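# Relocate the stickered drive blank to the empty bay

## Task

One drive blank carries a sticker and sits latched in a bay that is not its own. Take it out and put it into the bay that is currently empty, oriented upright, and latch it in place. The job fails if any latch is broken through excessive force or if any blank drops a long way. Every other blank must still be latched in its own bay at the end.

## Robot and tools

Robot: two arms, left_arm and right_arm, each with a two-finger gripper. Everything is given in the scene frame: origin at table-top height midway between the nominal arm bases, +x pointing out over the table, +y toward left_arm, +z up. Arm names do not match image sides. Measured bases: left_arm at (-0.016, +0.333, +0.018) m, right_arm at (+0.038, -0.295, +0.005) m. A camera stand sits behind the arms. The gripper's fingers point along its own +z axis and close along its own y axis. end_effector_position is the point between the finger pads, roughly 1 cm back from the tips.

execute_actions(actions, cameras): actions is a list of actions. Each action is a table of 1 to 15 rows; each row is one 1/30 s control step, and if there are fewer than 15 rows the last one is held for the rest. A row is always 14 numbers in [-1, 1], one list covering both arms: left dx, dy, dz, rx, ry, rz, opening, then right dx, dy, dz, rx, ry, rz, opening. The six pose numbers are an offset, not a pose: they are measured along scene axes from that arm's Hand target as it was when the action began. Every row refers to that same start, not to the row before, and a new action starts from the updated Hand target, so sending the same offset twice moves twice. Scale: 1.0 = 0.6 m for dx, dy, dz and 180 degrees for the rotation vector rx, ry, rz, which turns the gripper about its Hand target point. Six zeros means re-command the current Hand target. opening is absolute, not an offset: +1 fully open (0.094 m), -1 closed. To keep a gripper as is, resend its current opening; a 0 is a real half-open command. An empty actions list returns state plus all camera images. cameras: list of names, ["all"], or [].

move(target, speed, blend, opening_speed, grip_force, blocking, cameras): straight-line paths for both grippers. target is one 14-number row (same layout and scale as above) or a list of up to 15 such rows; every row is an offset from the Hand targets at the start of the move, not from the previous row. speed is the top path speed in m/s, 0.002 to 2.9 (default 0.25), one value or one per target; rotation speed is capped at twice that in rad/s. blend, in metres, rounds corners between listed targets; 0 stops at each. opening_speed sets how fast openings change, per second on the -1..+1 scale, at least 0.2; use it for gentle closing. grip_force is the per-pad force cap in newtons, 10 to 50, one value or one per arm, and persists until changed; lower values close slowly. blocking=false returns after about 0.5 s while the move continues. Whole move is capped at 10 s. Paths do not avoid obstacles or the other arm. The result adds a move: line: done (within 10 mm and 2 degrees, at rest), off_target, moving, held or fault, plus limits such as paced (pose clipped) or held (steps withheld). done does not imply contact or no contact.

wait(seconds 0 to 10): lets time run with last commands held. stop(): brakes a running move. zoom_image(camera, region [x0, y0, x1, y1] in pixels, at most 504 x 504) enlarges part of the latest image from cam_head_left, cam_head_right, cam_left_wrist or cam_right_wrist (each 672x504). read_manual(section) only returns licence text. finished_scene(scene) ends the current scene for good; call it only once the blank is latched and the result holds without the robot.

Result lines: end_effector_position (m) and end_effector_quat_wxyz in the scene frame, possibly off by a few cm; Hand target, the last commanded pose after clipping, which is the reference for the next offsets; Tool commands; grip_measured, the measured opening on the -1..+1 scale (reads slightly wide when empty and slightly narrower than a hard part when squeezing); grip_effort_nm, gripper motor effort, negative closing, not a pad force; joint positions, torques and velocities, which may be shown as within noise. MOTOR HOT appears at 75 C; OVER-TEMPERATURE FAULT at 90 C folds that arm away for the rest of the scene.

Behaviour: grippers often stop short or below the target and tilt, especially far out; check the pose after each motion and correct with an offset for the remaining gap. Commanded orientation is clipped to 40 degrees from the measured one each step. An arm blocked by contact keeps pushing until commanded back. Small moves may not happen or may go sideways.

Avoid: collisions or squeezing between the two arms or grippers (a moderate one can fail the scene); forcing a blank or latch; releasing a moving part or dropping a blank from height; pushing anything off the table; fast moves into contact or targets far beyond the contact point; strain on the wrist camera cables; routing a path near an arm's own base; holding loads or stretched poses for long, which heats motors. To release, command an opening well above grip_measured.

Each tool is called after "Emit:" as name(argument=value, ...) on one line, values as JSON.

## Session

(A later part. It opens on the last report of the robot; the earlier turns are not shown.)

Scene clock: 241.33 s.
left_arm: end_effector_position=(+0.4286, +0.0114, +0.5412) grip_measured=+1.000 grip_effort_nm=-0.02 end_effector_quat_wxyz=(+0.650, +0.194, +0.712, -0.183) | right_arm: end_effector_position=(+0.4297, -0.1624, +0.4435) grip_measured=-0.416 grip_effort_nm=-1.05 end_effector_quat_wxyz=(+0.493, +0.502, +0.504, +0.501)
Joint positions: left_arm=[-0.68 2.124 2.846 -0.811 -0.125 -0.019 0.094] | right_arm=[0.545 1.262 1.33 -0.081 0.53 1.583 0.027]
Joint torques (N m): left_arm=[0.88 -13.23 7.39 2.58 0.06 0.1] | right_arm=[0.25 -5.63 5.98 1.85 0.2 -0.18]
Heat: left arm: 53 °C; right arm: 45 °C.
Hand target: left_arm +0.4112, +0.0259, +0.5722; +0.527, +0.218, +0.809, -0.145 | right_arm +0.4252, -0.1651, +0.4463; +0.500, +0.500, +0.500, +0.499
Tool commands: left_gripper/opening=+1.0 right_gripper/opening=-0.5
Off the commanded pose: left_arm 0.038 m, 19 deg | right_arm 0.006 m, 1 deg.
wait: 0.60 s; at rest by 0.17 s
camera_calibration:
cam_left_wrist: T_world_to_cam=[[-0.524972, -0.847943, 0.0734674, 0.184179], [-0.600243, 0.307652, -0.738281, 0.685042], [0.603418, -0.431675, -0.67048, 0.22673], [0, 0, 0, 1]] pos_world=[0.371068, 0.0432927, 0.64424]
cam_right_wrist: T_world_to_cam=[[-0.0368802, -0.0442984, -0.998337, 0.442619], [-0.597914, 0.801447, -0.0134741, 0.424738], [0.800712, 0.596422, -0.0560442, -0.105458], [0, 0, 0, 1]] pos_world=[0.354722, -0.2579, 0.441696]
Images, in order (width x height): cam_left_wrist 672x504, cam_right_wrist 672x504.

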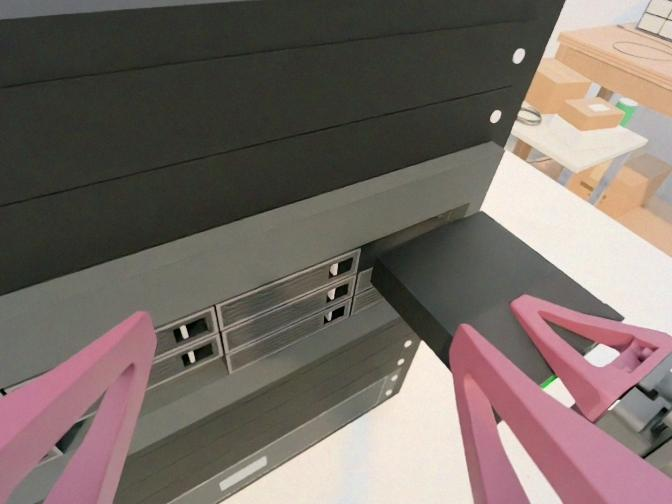

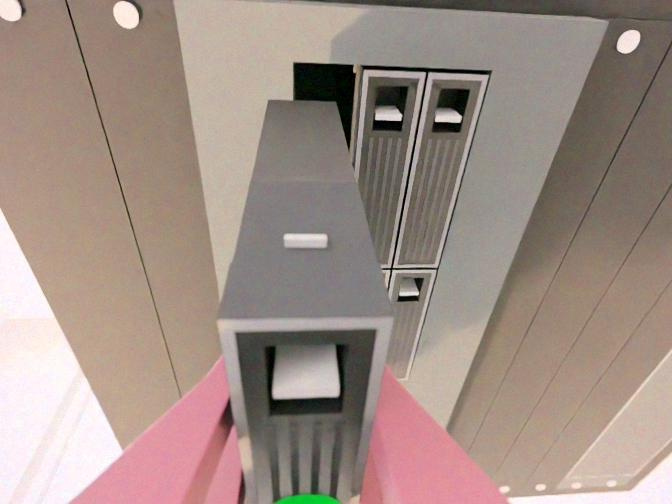

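Emit:
move(target=[0,0.2,0,0,0,0,1,-0.1,0,0,0,0,0,-0.5], speed=0.1)

Emit:
wait(seconds=0.6, cameras=["cam_left_wrist","cam_right_wrist","cam_head_right"])

Scene clock: 244.97 s.
left_arm: end_effector_position=(+0.4285, +0.1404, +0.5507) grip_measured=+1.000 grip_effort_nm=-0.02 end_effector_quat_wxyz=(+0.616, +0.187, +0.748, -0.162) | right_arm: end_effector_position=(+0.3690, -0.1622, +0.4444) grip_measured=-0.416 grip_effort_nm=-1.05 end_effector_quat_wxyz=(+0.494, +0.501, +0.503, +0.501)
Joint positions: left_arm=[-0.374 1.989 2.846 -1.048 0.139 0.015 0.094] | right_arm=[0.699 1.086 1.232 -0.157 0.685 1.583 0.027]
Joint torques (N m): left_arm=[0.68 -10.41 6.63 2.57 0.11 0.11] | right_arm=[0.27 -3.63 5.79 1.77 0.18 -0.15]
Heat: left arm: 53 °C; right arm: 45 °C.
Hand target: left_arm +0.4111, +0.1459, +0.5722; +0.527, +0.218, +0.809, -0.145 | right_arm +0.3652, -0.1652, +0.4463; +0.500, +0.501, +0.500, +0.499
Off the commanded pose: left_arm 0.028 m, 13 deg | right_arm 0.005 m, 1 deg.
elbow stopped short (left arm): the move would have taken joint 3 (elbow) straighter than the controller allows.
move: off_target (left_arm)

Scene clock: 245.57 s.
left_arm: end_effector_position=(+0.4285, +0.1404, +0.5506) grip_measured=+1.000 grip_effort_nm=-0.02 end_effector_quat_wxyz=(+0.616, +0.187, +0.748, -0.162) | right_arm: end_effector_position=(+0.3690, -0.1622, +0.4444) grip_measured=-0.416 grip_effort_nm=-1.05 end_effector_quat_wxyz=(+0.494, +0.501, +0.503, +0.501)
Joint positions: left_arm=[-0.374 1.989 2.846 -1.048 0.14 0.015 0.094] | right_arm=[0.699 1.086 1.232 -0.157 0.686 1.583 0.027]
Joint torques (N m): left_arm=[0.7 -10.41 6.58 2.58 0.09 0.12] | right_arm=[0.35 -3.67 6.01 1.74 0.2 -0.19]
Heat: left arm: 53 °C; right arm: 45 °C.
Hand target: left_arm +0.4112, +0.1459, +0.5722; +0.527, +0.218, +0.809, -0.145 | right_arm +0.3652, -0.1652, +0.4463; +0.500, +0.501, +0.500, +0.499
Tool commands: left_gripper/opening=+1.0 right_gripper/opening=-0.5
Off the commanded pose: left_arm 0.028 m, 13 deg | right_arm 0.005 m, 1 deg.
wait: 0.60 s; at rest by 0.17 s
camera_calibration:
cam_left_wrist: T_world_to_cam=[[-0.484275, -0.87141, 0.0782444, 0.276047], [-0.675252, 0.315394, -0.666755, 0.643957], [0.556339, -0.375727, -0.741159, 0.340034], [0, 0, 0, 1]] pos_world=[0.379341, 0.16521, 0.659781]
cam_right_wrist: T_world_to_cam=[[-0.0349115, -0.0451137, -0.998372, 0.440517], [-0.597005, 0.802091, -0.015368, 0.388977], [0.801478, 0.595496, -0.0549353, -0.0577965], [0, 0, 0, 1]] pos_world=[0.293923, -0.257704, 0.442603]
Images, in order (width x height): cam_head_right 672x504, cam_left_wrist 672x504, cam_right_wrist 672x504.

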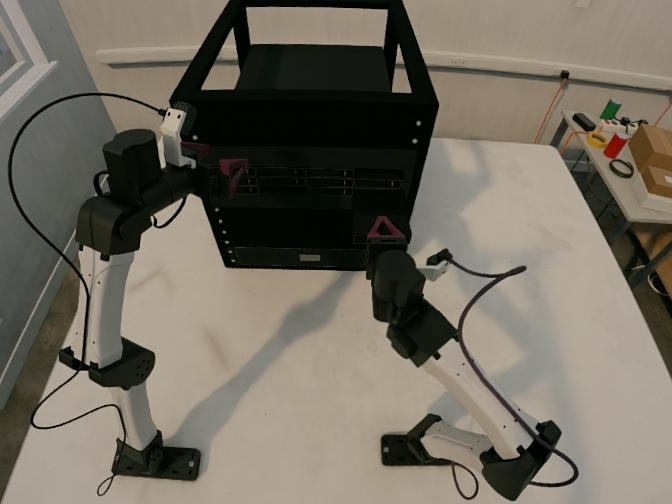

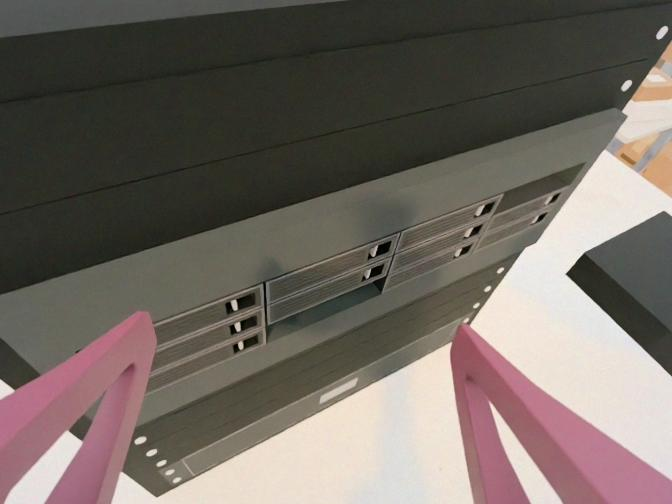

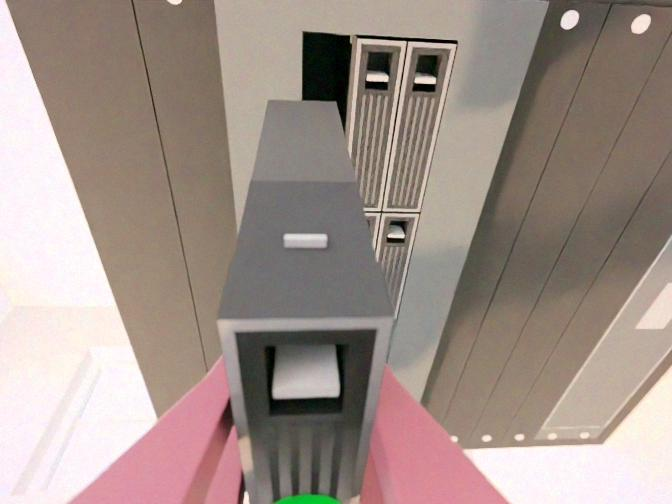

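Emit:
move(target=[[0,0,0,0,0,0,1,0,0,-0.102,0,0,0,-0.5],[0,0,0,0,0,0,1,0.0,0.345,-0.102,0,0,0,-0.5]], speed=0.12, blend=0.02)

Emit:
wait(seconds=0.6, cameras=["cam_left_wrist","cam_right_wrist","cam_head_right"])

Scene clock: 250.00 s.
left_arm: end_effector_position=(+0.4284, +0.1403, +0.5505) grip_measured=+1.000 grip_effort_nm=-0.02 end_effector_quat_wxyz=(+0.616, +0.187, +0.748, -0.162) | right_arm: end_effector_position=(+0.3657, +0.0424, +0.3698) grip_measured=-0.416 grip_effort_nm=-1.05 end_effector_quat_wxyz=(+0.500, +0.492, +0.520, +0.487)
Joint positions: left_arm=[-0.374 1.989 2.846 -1.048 0.14 0.015 0.094] | right_arm=[1.145 1.657 1.405 0.193 1.126 1.583 0.027]
Joint torques (N m): left_arm=[0.68 -10.43 6.56 2.58 0.09 0.11] | right_arm=[-0.21 -7.6 9.72 1.74 0.22 -0.13]
Heat: left arm: 53 °C; right arm: 45 °C.
Hand target: left_arm +0.4112, +0.1459, +0.5722; +0.527, +0.218, +0.809, -0.145 | right_arm +0.3652, +0.0419, +0.3851; +0.500, +0.501, +0.500, +0.499
Off the commanded pose: left_arm 0.028 m, 13 deg | right_arm 0.015 m, 3 deg.
elbow stopped short (left arm): the move would have taken joint 3 (elbow) straighter than the controller allows.
move: off_target (left_arm, right_arm)

Scene clock: 250.60 s.
left_arm: end_effector_position=(+0.4284, +0.1403, +0.5505) grip_measured=+1.000 grip_effort_nm=-0.01 end_effector_quat_wxyz=(+0.616, +0.187, +0.748, -0.162) | right_arm: end_effector_position=(+0.3657, +0.0424, +0.3699) grip_measured=-0.416 grip_effort_nm=-1.05 end_effector_quat_wxyz=(+0.501, +0.493, +0.520, +0.487)
Joint positions: left_arm=[-0.374 1.989 2.846 -1.048 0.14 0.015 0.094] | right_arm=[1.145 1.657 1.405 0.193 1.127 1.583 0.027]
Joint torques (N m): left_arm=[0.7 -10.37 6.63 2.58 0.09 0.12] | right_arm=[-0.02 -7.49 9.62 1.71 0.27 -0.14]
Heat: left arm: 53 °C; right arm: 45 °C.
Hand target: left_arm +0.4112, +0.1459, +0.5722; +0.527, +0.218, +0.809, -0.145 | right_arm +0.3652, +0.0419, +0.3851; +0.500, +0.501, +0.500, +0.499
Tool commands: left_gripper/opening=+1.0 right_gripper/opening=-0.5
Off the commanded pose: left_arm 0.028 m, 13 deg | right_arm 0.015 m, 3 deg.
wait: 0.60 s; at rest by 0.17 s
camera_calibration:
cam_left_wrist: T_world_to_cam=[[-0.484627, -0.8712, 0.078404, 0.276046], [-0.67542, 0.315745, -0.666418, 0.643671], [0.555828, -0.37592, -0.741445, 0.340374], [0, 0, 0, 1]] pos_world=[0.379339, 0.165208, 0.659679]
cam_right_wrist: T_world_to_cam=[[-0.0500475, -0.090512, -0.994637, 0.381166], [-0.600953, 0.79816, -0.0423942, 0.233313], [0.797716, 0.595608, -0.0943393, -0.165139], [0, 0, 0, 1]] pos_world=[0.291021, -0.0533625, 0.373434]
Images, in order (width x height): cam_head_right 672x504, cam_left_wrist 672x504, cam_right_wrist 672x504.

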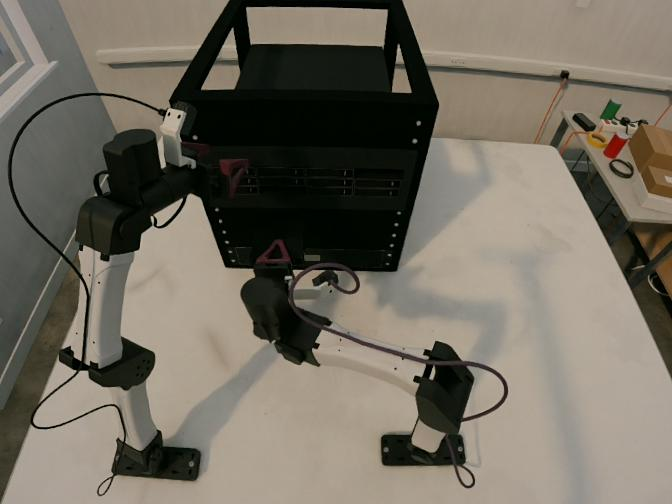

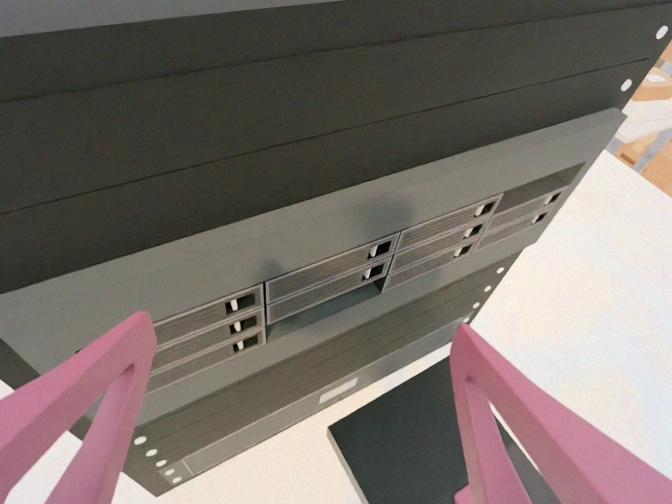

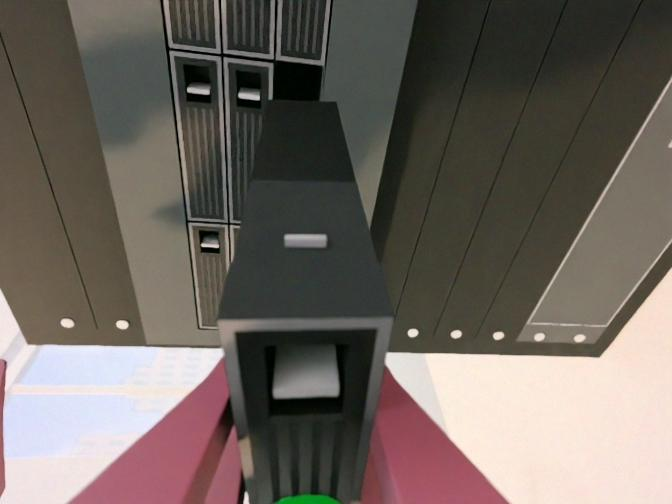

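Emit:
move(target=[[0,0,0,0,0,0,1,0.04,0.0,0.02,0.013,0,-0.006,-0.5],[0,0,0,0,0,0,1,0.09,0.0,0.015,0.013,0,-0.006,-0.5]], speed=0.1, blend=0.01)

Emit:
wait(seconds=0.6, cameras=["cam_left_wrist","cam_right_wrist"])

Scene clock: 253.97 s.
left_arm: end_effector_position=(+0.4284, +0.1403, +0.5505) grip_measured=+1.000 grip_effort_nm=-0.02 end_effector_quat_wxyz=(+0.616, +0.187, +0.748, -0.162) | right_arm: end_effector_position=(+0.4176, +0.0402, +0.3827) grip_measured=-0.416 grip_effort_nm=-1.05 end_effector_quat_wxyz=(+0.501, +0.512, +0.495, +0.491)
Joint positions: left_arm=[-0.374 1.989 2.846 -1.048 0.14 0.015 0.094] | right_arm=[1.031 1.766 1.567 0.169 1.053 1.604 0.027]
Joint torques (N m): left_arm=[0.7 -10.4 6.54 2.57 0.09 0.11] | right_arm=[-0.75 -8.34 9.66 1.51 -0.11 0.07]
Heat: left arm: 53 °C; right arm: 45 °C.
Hand target: left_arm +0.4112, +0.1459, +0.5722; +0.527, +0.218, +0.809, -0.145 | right_arm +0.4192, +0.0419, +0.3941; +0.494, +0.515, +0.485, +0.505
Off the commanded pose: left_arm 0.028 m, 13 deg | right_arm 0.012 m, 2 deg.
elbow stopped short (left arm): the move would have taken joint 3 (elbow) straighter than the controller allows.
move: off_target (left_arm, right_arm)

Scene clock: 254.57 s.
left_arm: end_effector_position=(+0.4284, +0.1403, +0.5505) grip_measured=+1.000 grip_effort_nm=-0.02 end_effector_quat_wxyz=(+0.616, +0.187, +0.748, -0.162) | right_arm: end_effector_position=(+0.4176, +0.0403, +0.3827) grip_measured=-0.416 grip_effort_nm=-1.05 end_effector_quat_wxyz=(+0.501, +0.512, +0.495, +0.491)
Joint positions: left_arm=[-0.374 1.989 2.846 -1.048 0.14 0.015 0.094] | right_arm=[1.031 1.766 1.567 0.169 1.052 1.604 0.027]
Joint torques (N m): left_arm=[0.7 -10.39 6.61 2.57 0.09 0.12] | right_arm=[-0.7 -8.28 9.61 1.52 -0.13 0.04]
Heat: left arm: 53 °C; right arm: 45 °C.
Hand target: left_arm +0.4112, +0.1459, +0.5722; +0.527, +0.218, +0.809, -0.145 | right_arm +0.4192, +0.0419, +0.3941; +0.494, +0.515, +0.485, +0.505
Tool commands: left_gripper/opening=+1.0 right_gripper/opening=-0.5
Off the commanded pose: left_arm 0.028 m, 13 deg | right_arm 0.012 m, 2 deg.
wait: 0.60 s; at rest by 0.17 s
camera_calibration:
cam_left_wrist: T_world_to_cam=[[-0.484627, -0.8712, 0.078404, 0.276046], [-0.67542, 0.315745, -0.666418, 0.643671], [0.555828, -0.37592, -0.741445, 0.340374], [0, 0, 0, 1]] pos_world=[0.379339, 0.165208, 0.659679]
cam_right_wrist: T_world_to_cam=[[-0.042428, -0.0409092, -0.998262, 0.392568], [-0.568111, 0.822896, -0.00957687, 0.239519], [0.821858, 0.566717, -0.0581549, -0.226896], [0, 0, 0, 1]] pos_world=[0.339206, -0.0524542, 0.380984]
Images, in order (width x height): cam_left_wrist 672x504, cam_right_wrist 672x504.

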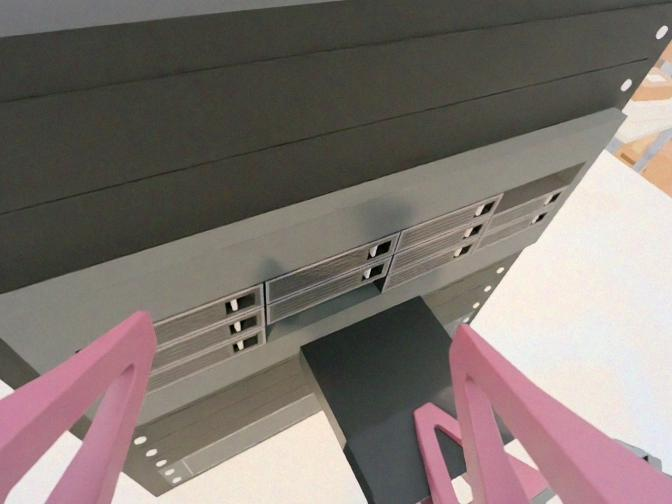

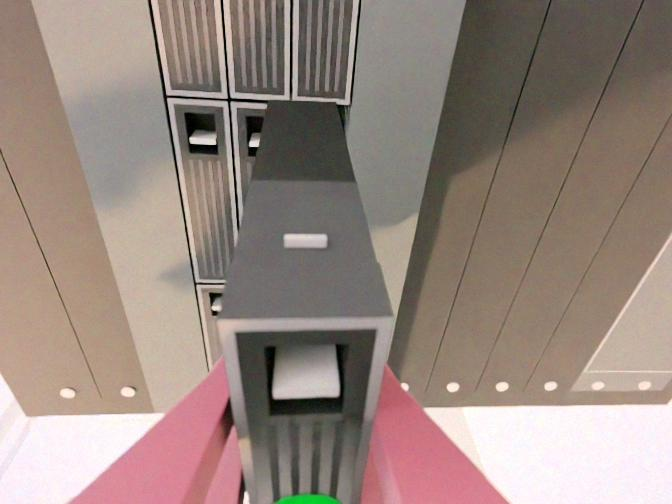

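Emit:
move(target=[[0,0,0,0,0,0,1,-0.03,0.024,-0.012,-0.002,0.003,0.005,-0.5],[0,0,0,0,0,0,1,0.025,0.024,-0.012,-0.002,0.003,0.005,-0.5]], speed=0.1)

Emit:
wait(seconds=0.6, cameras=["cam_left_wrist","cam_right_wrist"])

Scene clock: 259.90 s.
left_arm: end_effector_position=(+0.4284, +0.1403, +0.5505) grip_measured=+1.000 grip_effort_nm=-0.02 end_effector_quat_wxyz=(+0.616, +0.187, +0.748, -0.162) | right_arm: end_effector_position=(+0.4329, +0.0535, +0.3764) grip_measured=-0.416 grip_effort_nm=-1.05 end_effector_quat_wxyz=(+0.496, +0.511, +0.501, +0.492)
Joint positions: left_arm=[-0.374 1.989 2.846 -1.048 0.14 0.015 0.094] | right_arm=[1.013 1.834 1.636 0.152 1.021 1.615 0.027]
Joint torques (N m): left_arm=[0.73 -10.4 6.58 2.58 0.09 0.12] | right_arm=[-0.36 -8.73 9.7 1.56 -0.11 0.04]
Heat: left arm: 52 °C; right arm: 46 °C.
Hand target: left_arm +0.4112, +0.1459, +0.5722; +0.527, +0.218, +0.809, -0.145 | right_arm +0.4343, +0.0562, +0.3868; +0.490, +0.512, +0.493, +0.505
Off the commanded pose: left_arm 0.028 m, 13 deg | right_arm 0.011 m, 2 deg.
elbow stopped short (left arm): the move would have taken joint 3 (elbow) straighter than the controller allows.
move: off_target (left_arm, right_arm)

Scene clock: 260.50 s.
left_arm: end_effector_position=(+0.4284, +0.1403, +0.5505) grip_measured=+1.000 grip_effort_nm=-0.02 end_effector_quat_wxyz=(+0.616, +0.187, +0.748, -0.162) | right_arm: end_effector_position=(+0.4329, +0.0536, +0.3763) grip_measured=-0.416 grip_effort_nm=-1.05 end_effector_quat_wxyz=(+0.496, +0.510, +0.502, +0.492)
Joint positions: left_arm=[-0.374 1.989 2.846 -1.048 0.14 0.015 0.094] | right_arm=[1.013 1.834 1.636 0.151 1.02 1.615 0.027]
Joint torques (N m): left_arm=[0.68 -10.36 6.58 2.59 0.08 0.12] | right_arm=[-0.54 -8.73 9.72 1.55 -0.1 0]
Heat: left arm: 52 °C; right arm: 46 °C.
Hand target: left_arm +0.4112, +0.1459, +0.5722; +0.527, +0.218, +0.809, -0.145 | right_arm +0.4343, +0.0563, +0.3868; +0.490, +0.512, +0.493, +0.505
Tool commands: left_gripper/opening=+1.0 right_gripper/opening=-0.5
Off the commanded pose: left_arm 0.028 m, 13 deg | right_arm 0.011 m, 2 deg.
wait: 0.60 s; at rest by 0.17 s
camera_calibration:
cam_left_wrist: T_world_to_cam=[[-0.484627, -0.8712, 0.078404, 0.276046], [-0.67542, 0.315745, -0.666418, 0.643671], [0.555828, -0.37592, -0.741445, 0.340374], [0, 0, 0, 1]] pos_world=[0.379339, 0.165208, 0.659679]
cam_right_wrist: T_world_to_cam=[[-0.0510701, -0.0439198, -0.997729, 0.391091], [-0.579521, 0.814934, -0.00620969, 0.24127], [0.813356, 0.577887, -0.0670712, -0.24096], [0, 0, 0, 1]] pos_world=[0.355781, -0.0401948, 0.37554]
Images, in order (width x height): cam_left_wrist 672x504, cam_right_wrist 672x504.

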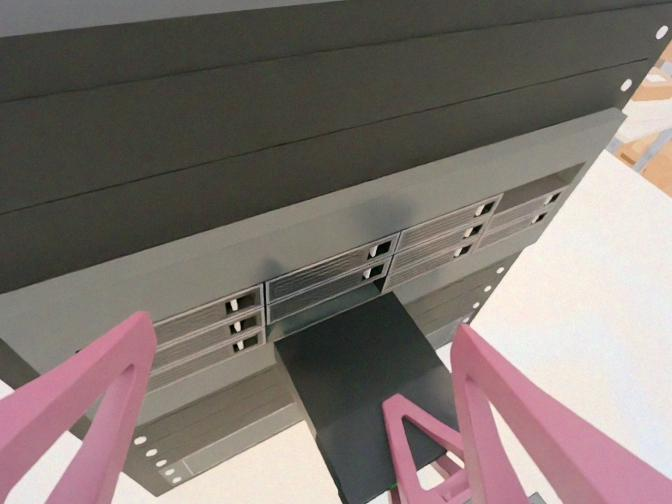

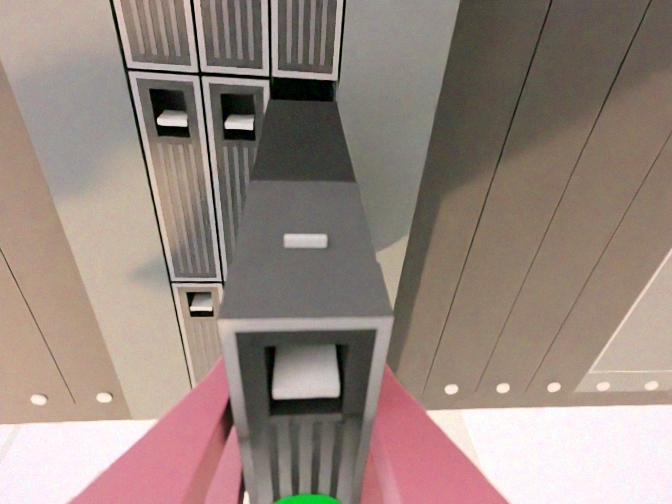

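Emit:
zoom_image(camera="cam_right_wrist", region=[200, 40, 400, 190])

Emit:
zoom_image(camera="cam_left_wrist", region=[220, 220, 470, 407])

Scaled by 2.520 from the camera's 672x504 image, which has a finer 960x720 frame.

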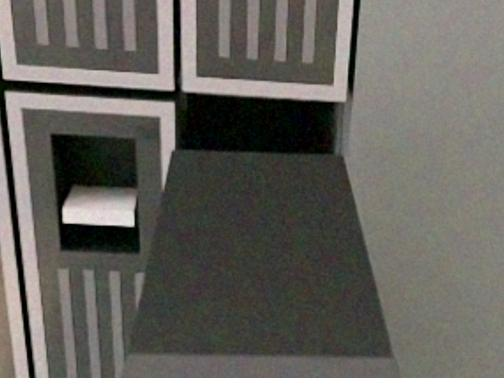

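Scaled by 2.016 from the camera's 672x504 image, which has a finer 960x720 frame.

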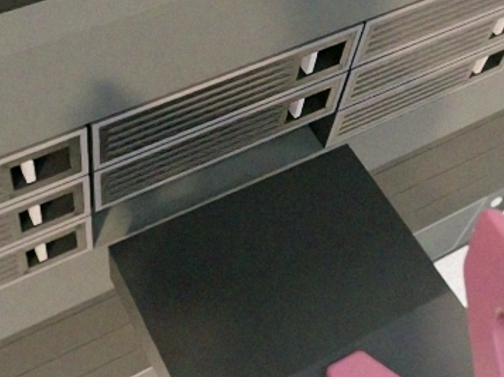

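Emit:
move(target=[[0,0,0,0,0,0,1,-0.02,0.0,0.0,0.011,0,0.0,-0.5],[0,0,0,0,0,0,1,0.035,0,0.0,0.011,0,0.0,-0.5]], speed=0.1)

Emit:
wait(seconds=0.6, cameras=["cam_left_wrist","cam_right_wrist"])

Emit:
zoom_image(camera="cam_right_wrist", region=[200, 40, 400, 190])

Emit:
zoom_image(camera="cam_left_wrist", region=[220, 220, 470, 407])

Scene clock: 265.17 s.
left_arm: end_effector_position=(+0.4284, +0.1403, +0.5505) grip_measured=+1.000 grip_effort_nm=-0.01 end_effector_quat_wxyz=(+0.616, +0.187, +0.748, -0.162) | right_arm: end_effector_position=(+0.4536, +0.0538, +0.3766) grip_measured=-0.417 grip_effort_nm=-1.05 end_effector_quat_wxyz=(+0.486, +0.520, +0.492, +0.501)
Joint positions: left_arm=[-0.374 1.989 2.846 -1.048 0.14 0.015 0.094] | right_arm=[0.972 1.88 1.697 0.139 0.979 1.65 0.027]
Joint torques (N m): left_arm=[0.7 -10.4 6.57 2.58 0.09 0.11] | right_arm=[-0.54 -9.13 9.69 1.55 -0.09 0.01]
Heat: left arm: 52 °C; right arm: 46 °C.
Hand target: left_arm +0.4112, +0.1459, +0.5722; +0.527, +0.218, +0.809, -0.145 | right_arm +0.4552, +0.0562, +0.3869; +0.481, +0.521, +0.484, +0.513
Off the commanded pose: left_arm 0.028 m, 13 deg | right_arm 0.011 m, 2 deg.
elbow stopped short (left arm): the move would have taken joint 3 (elbow) straighter than the controller allows.
move: off_target (left_arm, right_arm)

Scene clock: 265.77 s.
left_arm: end_effector_position=(+0.4284, +0.1403, +0.5505) grip_measured=+1.000 grip_effort_nm=-0.01 end_effector_quat_wxyz=(+0.616, +0.187, +0.748, -0.162) | right_arm: end_effector_position=(+0.4536, +0.0539, +0.3766) grip_measured=-0.417 grip_effort_nm=-1.05 end_effector_quat_wxyz=(+0.486, +0.520, +0.492, +0.501)
Joint positions: left_arm=[-0.374 1.989 2.846 -1.048 0.14 0.015 0.094] | right_arm=[0.972 1.88 1.697 0.139 0.979 1.65 0.027]
Joint torques (N m): left_arm=[0.75 -10.4 6.6 2.57 0.09 0.11] | right_arm=[-0.64 -9.07 9.59 1.53 -0.07 0]
Heat: left arm: 52 °C; right arm: 46 °C.
Hand target: left_arm +0.4112, +0.1459, +0.5722; +0.527, +0.218, +0.809, -0.145 | right_arm +0.4552, +0.0562, +0.3869; +0.481, +0.521, +0.484, +0.513
Tool commands: left_gripper/opening=+1.0 right_gripper/opening=-0.5
Off the commanded pose: left_arm 0.028 m, 13 deg | right_arm 0.011 m, 2 deg.
wait: 0.60 s; at rest by 0.17 s
camera_calibration:
cam_left_wrist: T_world_to_cam=[[-0.484627, -0.8712, 0.078404, 0.276046], [-0.67542, 0.315745, -0.666418, 0.643671], [0.555828, -0.37592, -0.741445, 0.340374], [0, 0, 0, 1]] pos_world=[0.379339, 0.165208, 0.659679]
cam_right_wrist: T_world_to_cam=[[-0.050923, -0.00671749, -0.99868, 0.39073], [-0.579431, 0.814666, 0.0240656, 0.241564], [0.813429, 0.579891, -0.0453775, -0.266175], [0, 0, 0, 1]] pos_world=[0.376381, -0.0398169, 0.372322]
Images, in order (width x height): cam_left_wrist 672x504, cam_right_wrist 672x504.

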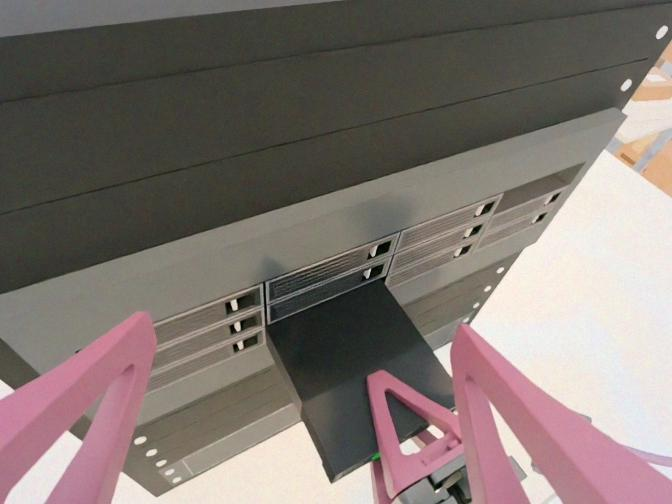

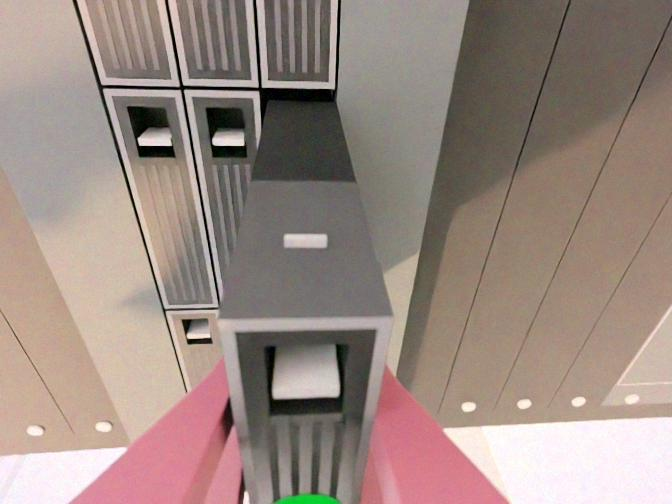

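Scaled by 2.520 from the camera's 672x504 image, which has a finer 960x720 frame.

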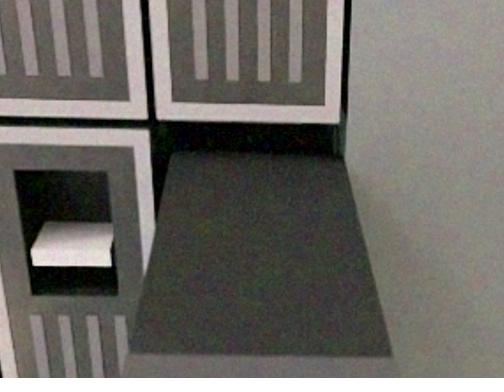

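Scaled by 2.016 from the camera's 672x504 image, which has a finer 960x720 frame.

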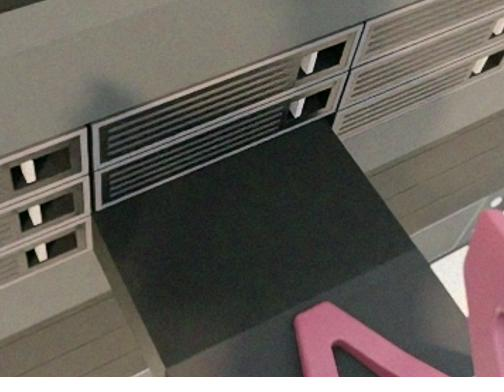

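Emit:
move(target=[[0,0,0,0,0,0,1,-0.02,0.0,0.006,0,0,0.0,-0.5],[0,0,0,0,0,0,1,0.003,0,0.003,0,0,0.0,-0.5]], speed=0.1)

Emit:
wait(seconds=0.6, cameras=["cam_left_wrist","cam_right_wrist"])

Emit:
zoom_image(camera="cam_right_wrist", region=[200, 40, 400, 190])

Emit:
zoom_image(camera="cam_left_wrist", region=[220, 220, 470, 407])

Scene clock: 272.17 s.
left_arm: end_effector_position=(+0.4284, +0.1403, +0.5505) grip_measured=+1.000 grip_effort_nm=-0.02 end_effector_quat_wxyz=(+0.616, +0.187, +0.748, -0.162) | right_arm: end_effector_position=(+0.4533, +0.0561, +0.3783) grip_measured=-0.417 grip_effort_nm=-1.05 end_effector_quat_wxyz=(+0.485, +0.518, +0.494, +0.502)
Joint positions: left_arm=[-0.374 1.989 2.846 -1.048 0.14 0.015 0.094] | right_arm=[0.974 1.884 1.71 0.13 0.976 1.65 0.027]
Joint torques (N m): left_arm=[0.73 -10.41 6.63 2.58 0.08 0.12] | right_arm=[-0.99 -9.01 9.69 1.59 -0.09 0.01]
Heat: left arm: 52 °C; right arm: 46 °C.
Hand target: left_arm +0.4112, +0.1459, +0.5722; +0.527, +0.218, +0.809, -0.145 | right_arm +0.4569, +0.0563, +0.3888; +0.481, +0.521, +0.484, +0.513
Off the commanded pose: left_arm 0.028 m, 13 deg | right_arm 0.011 m, 2 deg.
elbow stopped short (left arm): the move would have taken joint 3 (elbow) straighter than the controller allows.
move: off_target (left_arm, right_arm)

Scene clock: 272.77 s.
left_arm: end_effector_position=(+0.4284, +0.1403, +0.5505) grip_measured=+1.000 grip_effort_nm=-0.01 end_effector_quat_wxyz=(+0.616, +0.187, +0.748, -0.162) | right_arm: end_effector_position=(+0.4533, +0.0562, +0.3783) grip_measured=-0.417 grip_effort_nm=-1.05 end_effector_quat_wxyz=(+0.485, +0.518, +0.494, +0.502)
Joint positions: left_arm=[-0.374 1.989 2.846 -1.048 0.14 0.015 0.094] | right_arm=[0.974 1.884 1.71 0.13 0.975 1.65 0.027]
Joint torques (N m): left_arm=[0.7 -10.36 6.58 2.57 0.09 0.11] | right_arm=[-1.09 -8.96 9.68 1.59 -0.11 -0.01]
Heat: left arm: 52 °C; right arm: 46 °C.
Hand target: left_arm +0.4112, +0.1459, +0.5722; +0.527, +0.218, +0.809, -0.145 | right_arm +0.4569, +0.0563, +0.3888; +0.481, +0.521, +0.484, +0.513
Tool commands: left_gripper/opening=+1.0 right_gripper/opening=-0.5
Off the commanded pose: left_arm 0.028 m, 13 deg | right_arm 0.011 m, 2 deg.
wait: 0.60 s; at rest by 0.17 s
camera_calibration:
cam_left_wrist: T_world_to_cam=[[-0.484627, -0.8712, 0.078404, 0.276046], [-0.67542, 0.315745, -0.666418, 0.643671], [0.555828, -0.37592, -0.741445, 0.340374], [0, 0, 0, 1]] pos_world=[0.379339, 0.165208, 0.659679]
cam_right_wrist: T_world_to_cam=[[-0.0514705, -0.00757756, -0.998646, 0.392812], [-0.584368, 0.811135, 0.0239637, 0.24188], [0.809855, 0.58481, -0.0461776, -0.265607], [0, 0, 0, 1]] pos_world=[0.376668, -0.0378911, 0.374219]
Images, in order (width x height): cam_left_wrist 672x504, cam_right_wrist 672x504.

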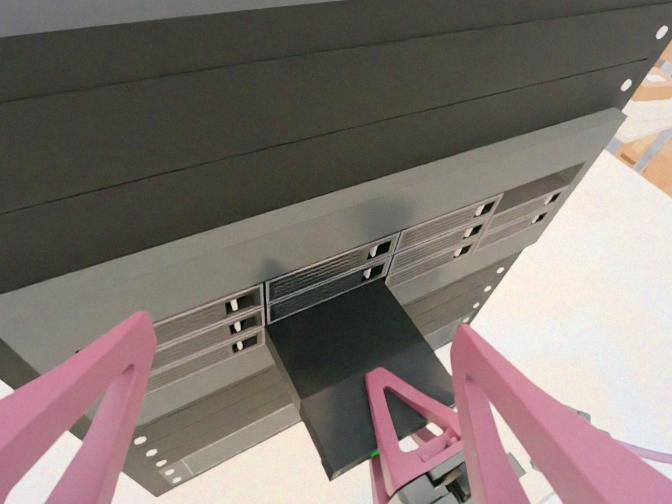

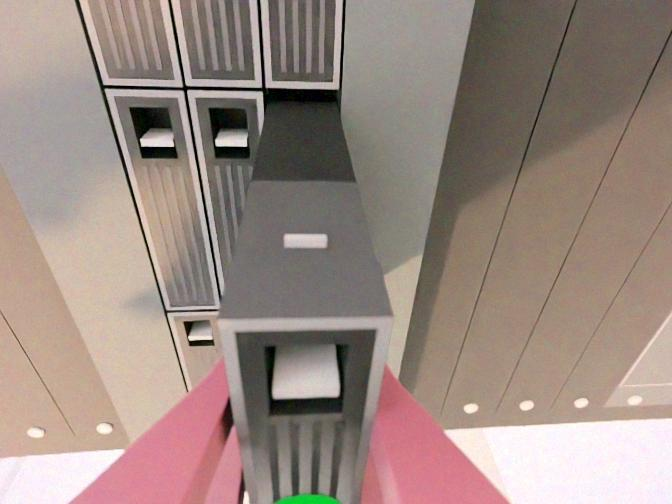

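Scaled by 2.520 from the camera's 672x504 image, which has a finer 960x720 frame.

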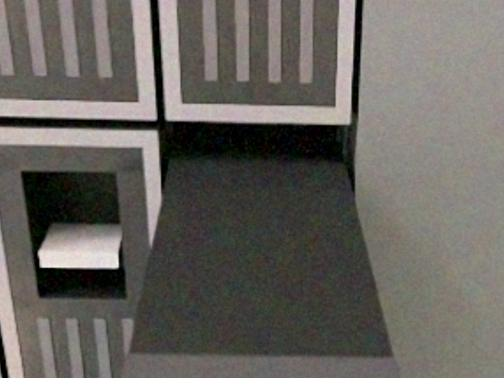

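Scaled by 2.016 from the camera's 672x504 image, which has a finer 960x720 frame.

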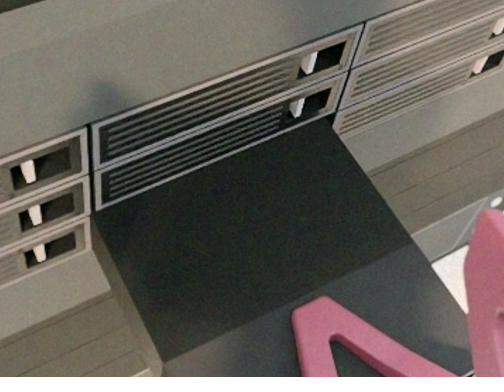

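Emit:
move(target=[[0,0,0,0,0,0,1,-0.025,-0.008,0.00,0,0,0.0,-0.5],[0,0,0,0,0,0,1,-0.005,-0.004,0,0,0,0.0,-0.5],[0,0,0,0,0,0,1,0.01,-0.004,0,0,0,0.0,-0.5]], speed=[0.1,0.1,0.03])

Emit:
wait(seconds=0.6, cameras=["cam_left_wrist","cam_right_wrist"])

Emit:
zoom_image(camera="cam_right_wrist", region=[200, 40, 400, 190])

Emit:
zoom_image(camera="cam_left_wrist", region=[220, 220, 470, 407])

Scene clock: 276.10 s.
left_arm: end_effector_position=(+0.4284, +0.1403, +0.5505) grip_measured=+1.000 grip_effort_nm=-0.01 end_effector_quat_wxyz=(+0.616, +0.187, +0.748, -0.162) | right_arm: end_effector_position=(+0.4594, +0.0541, +0.3777) grip_measured=-0.417 grip_effort_nm=-1.05 end_effector_quat_wxyz=(+0.485, +0.518, +0.495, +0.502)
Joint positions: left_arm=[-0.374 1.989 2.846 -1.048 0.14 0.015 0.094] | right_arm=[0.96 1.891 1.718 0.128 0.96 1.65 0.027]
Joint torques (N m): left_arm=[0.69 -10.39 6.6 2.57 0.09 0.12] | right_arm=[-1.18 -9.22 9.69 1.59 -0.11 -0.04]
Heat: left arm: 52 °C; right arm: 47 °C.
Hand target: left_arm +0.4112, +0.1459, +0.5722; +0.527, +0.218, +0.809, -0.145 | right_arm +0.4630, +0.0539, +0.3887; +0.481, +0.521, +0.484, +0.513
Off the commanded pose: left_arm 0.028 m, 13 deg | right_arm 0.012 m, 2 deg.
elbow stopped short (left arm): the move would have taken joint 3 (elbow) straighter than the controller allows.
move: off_target (left_arm, right_arm)

Scene clock: 276.70 s.
left_arm: end_effector_position=(+0.4284, +0.1403, +0.5505) grip_measured=+1.000 grip_effort_nm=-0.02 end_effector_quat_wxyz=(+0.616, +0.187, +0.748, -0.162) | right_arm: end_effector_position=(+0.4594, +0.0541, +0.3777) grip_measured=-0.417 grip_effort_nm=-1.05 end_effector_quat_wxyz=(+0.485, +0.518, +0.495, +0.502)
Joint positions: left_arm=[-0.374 1.989 2.846 -1.048 0.14 0.015 0.094] | right_arm=[0.96 1.891 1.718 0.128 0.96 1.65 0.027]
Joint torques (N m): left_arm=[0.7 -10.4 6.56 2.57 0.09 0.12] | right_arm=[-1.07 -9.22 9.69 1.59 -0.04 -0.01]
Heat: left arm: 52 °C; right arm: 47 °C.
Hand target: left_arm +0.4112, +0.1459, +0.5722; +0.527, +0.218, +0.809, -0.145 | right_arm +0.4630, +0.0538, +0.3887; +0.481, +0.521, +0.484, +0.513
Tool commands: left_gripper/opening=+1.0 right_gripper/opening=-0.5
Off the commanded pose: left_arm 0.028 m, 13 deg | right_arm 0.012 m, 2 deg.
wait: 0.60 s; at rest by 0.17 s
camera_calibration:
cam_left_wrist: T_world_to_cam=[[-0.484627, -0.8712, 0.078404, 0.276046], [-0.67542, 0.315745, -0.666418, 0.643671], [0.555828, -0.37592, -0.741445, 0.340374], [0, 0, 0, 1]] pos_world=[0.379339, 0.165208, 0.659679]
cam_right_wrist: T_world_to_cam=[[-0.0526995, -0.00810083, -0.998578, 0.392928], [-0.584374, 0.811121, 0.02426, 0.247135], [0.809771, 0.584822, -0.0474796, -0.26877], [0, 0, 0, 1]] pos_world=[0.382769, -0.0400906, 0.373612]
Images, in order (width x height): cam_left_wrist 672x504, cam_right_wrist 672x504.

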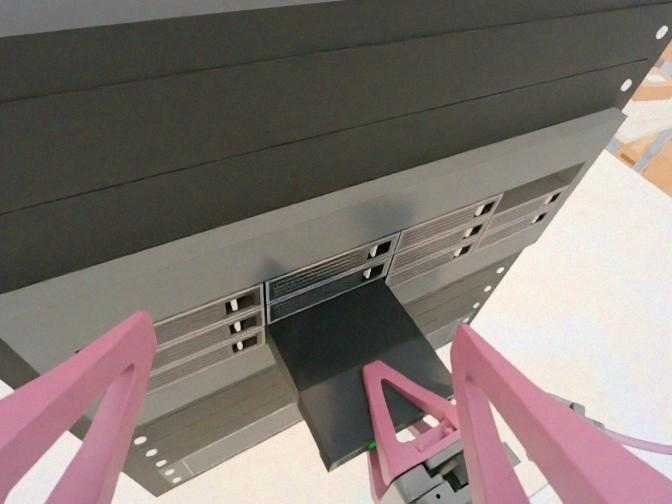

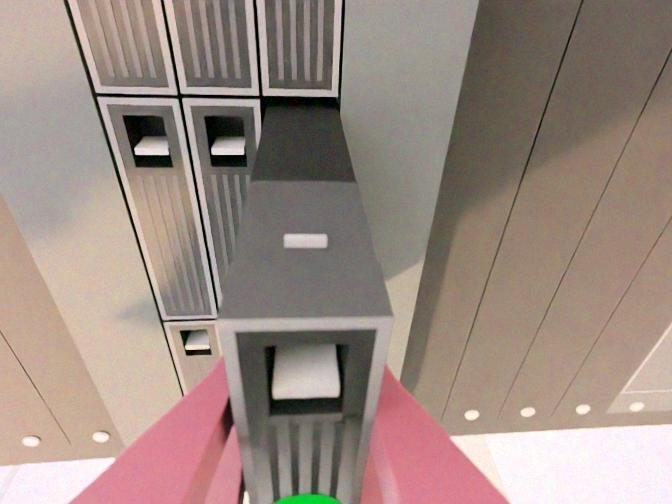

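Scaled by 2.520 from the camera's 672x504 image, which has a finer 960x720 frame.

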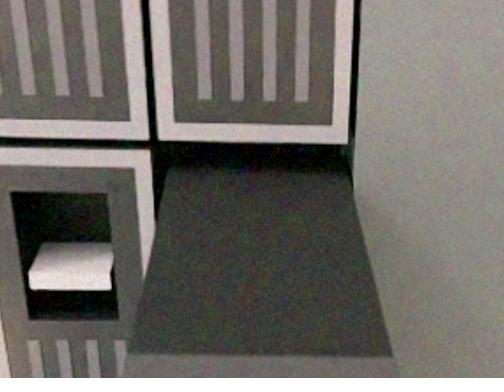

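Scaled by 2.016 from the camera's 672x504 image, which has a finer 960x720 frame.

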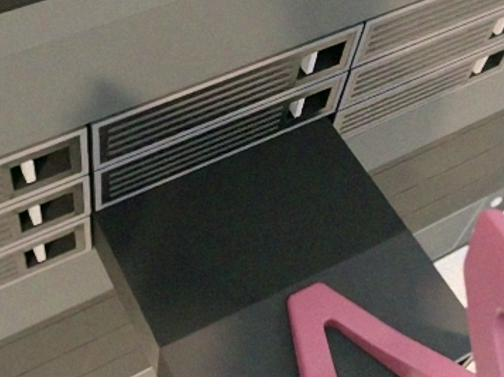

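Emit:
move(target=[0,0,0,0,0,0,1,0.025,0.0,0.00,0,0,0.0,-0.5], speed=0.03)

Emit:
wait(seconds=0.6, cameras=["cam_left_wrist","cam_right_wrist"])

Emit:
zoom_image(camera="cam_right_wrist", region=[200, 40, 400, 190])

Emit:
zoom_image(camera="cam_left_wrist", region=[220, 220, 470, 407])

Scene clock: 278.13 s.
left_arm: end_effector_position=(+0.4284, +0.1403, +0.5505) grip_measured=+1.000 grip_effort_nm=-0.02 end_effector_quat_wxyz=(+0.616, +0.187, +0.748, -0.162) | right_arm: end_effector_position=(+0.4620, +0.0550, +0.3797) grip_measured=-0.417 grip_effort_nm=-1.05 end_effector_quat_wxyz=(+0.486, +0.517, +0.501, +0.496)
Joint positions: left_arm=[-0.374 1.989 2.846 -1.048 0.14 0.015 0.094] | right_arm=[0.956 1.903 1.754 0.086 0.957 1.65 0.027]
Joint torques (N m): left_arm=[0.69 -10.4 6.63 2.57 0.1 0.11] | right_arm=[-3.43 -7.42 10.26 1.91 -0.38 -0.04]
Heat: left arm: 52 °C; right arm: 47 °C.
Hand target: left_arm +0.4112, +0.1459, +0.5722; +0.527, +0.218, +0.809, -0.145 | right_arm +0.4779, +0.0539, +0.3887; +0.481, +0.521, +0.484, +0.513
Off the commanded pose: left_arm 0.028 m, 13 deg | right_arm 0.018 m, 3 deg.
elbow stopped short (left arm): the move would have taken joint 3 (elbow) straighter than the controller allows.
move: off_target (left_arm, right_arm)

Scene clock: 278.73 s.
left_arm: end_effector_position=(+0.4284, +0.1403, +0.5505) grip_measured=+1.000 grip_effort_nm=-0.01 end_effector_quat_wxyz=(+0.616, +0.187, +0.748, -0.162) | right_arm: end_effector_position=(+0.4620, +0.0550, +0.3797) grip_measured=-0.417 grip_effort_nm=-1.05 end_effector_quat_wxyz=(+0.486, +0.517, +0.501, +0.496)
Joint positions: left_arm=[-0.374 1.989 2.846 -1.048 0.14 0.015 0.094] | right_arm=[0.956 1.903 1.754 0.086 0.957 1.65 0.027]
Joint torques (N m): left_arm=[0.68 -10.4 6.58 2.58 0.09 0.11] | right_arm=[-3.37 -7.47 10.29 1.93 -0.38 -0.02]
Heat: left arm: 52 °C; right arm: 47 °C.
Hand target: left_arm +0.4112, +0.1459, +0.5722; +0.527, +0.218, +0.809, -0.145 | right_arm +0.4779, +0.0539, +0.3887; +0.481, +0.521, +0.484, +0.513
Tool commands: left_gripper/opening=+1.0 right_gripper/opening=-0.5
Off the commanded pose: left_arm 0.028 m, 13 deg | right_arm 0.018 m, 3 deg.
wait: 0.60 s; at rest by 0.17 s
camera_calibration:
cam_left_wrist: T_world_to_cam=[[-0.484627, -0.8712, 0.078404, 0.276046], [-0.67542, 0.315745, -0.666418, 0.643671], [0.555828, -0.37592, -0.741445, 0.340374], [0, 0, 0, 1]] pos_world=[0.379339, 0.165208, 0.659679]
cam_right_wrist: T_world_to_cam=[[-0.0630409, -0.0222597, -0.997763, 0.400415], [-0.584106, 0.81146, 0.0188018, 0.249791], [0.809226, 0.583984, -0.0641571, -0.264732], [0, 0, 0, 1]] pos_world=[0.385375, -0.0391827, 0.377838]
Images, in order (width x height): cam_left_wrist 672x504, cam_right_wrist 672x504.

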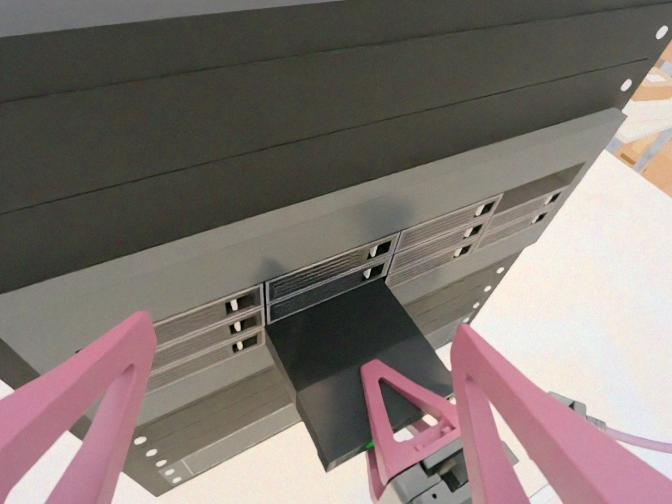

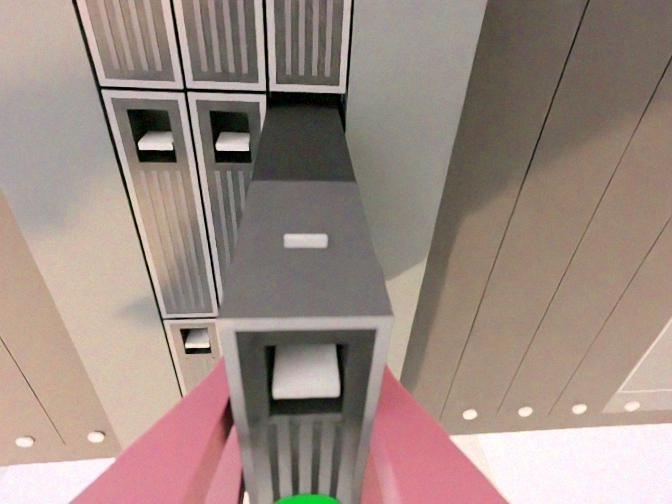

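Scaled by 2.520 from the camera's 672x504 image, which has a finer 960x720 frame.

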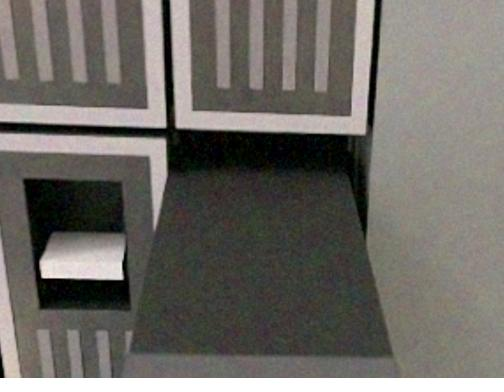

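Scaled by 2.016 from the camera's 672x504 image, which has a finer 960x720 frame.

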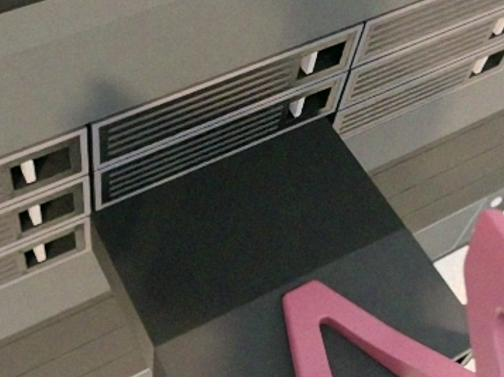

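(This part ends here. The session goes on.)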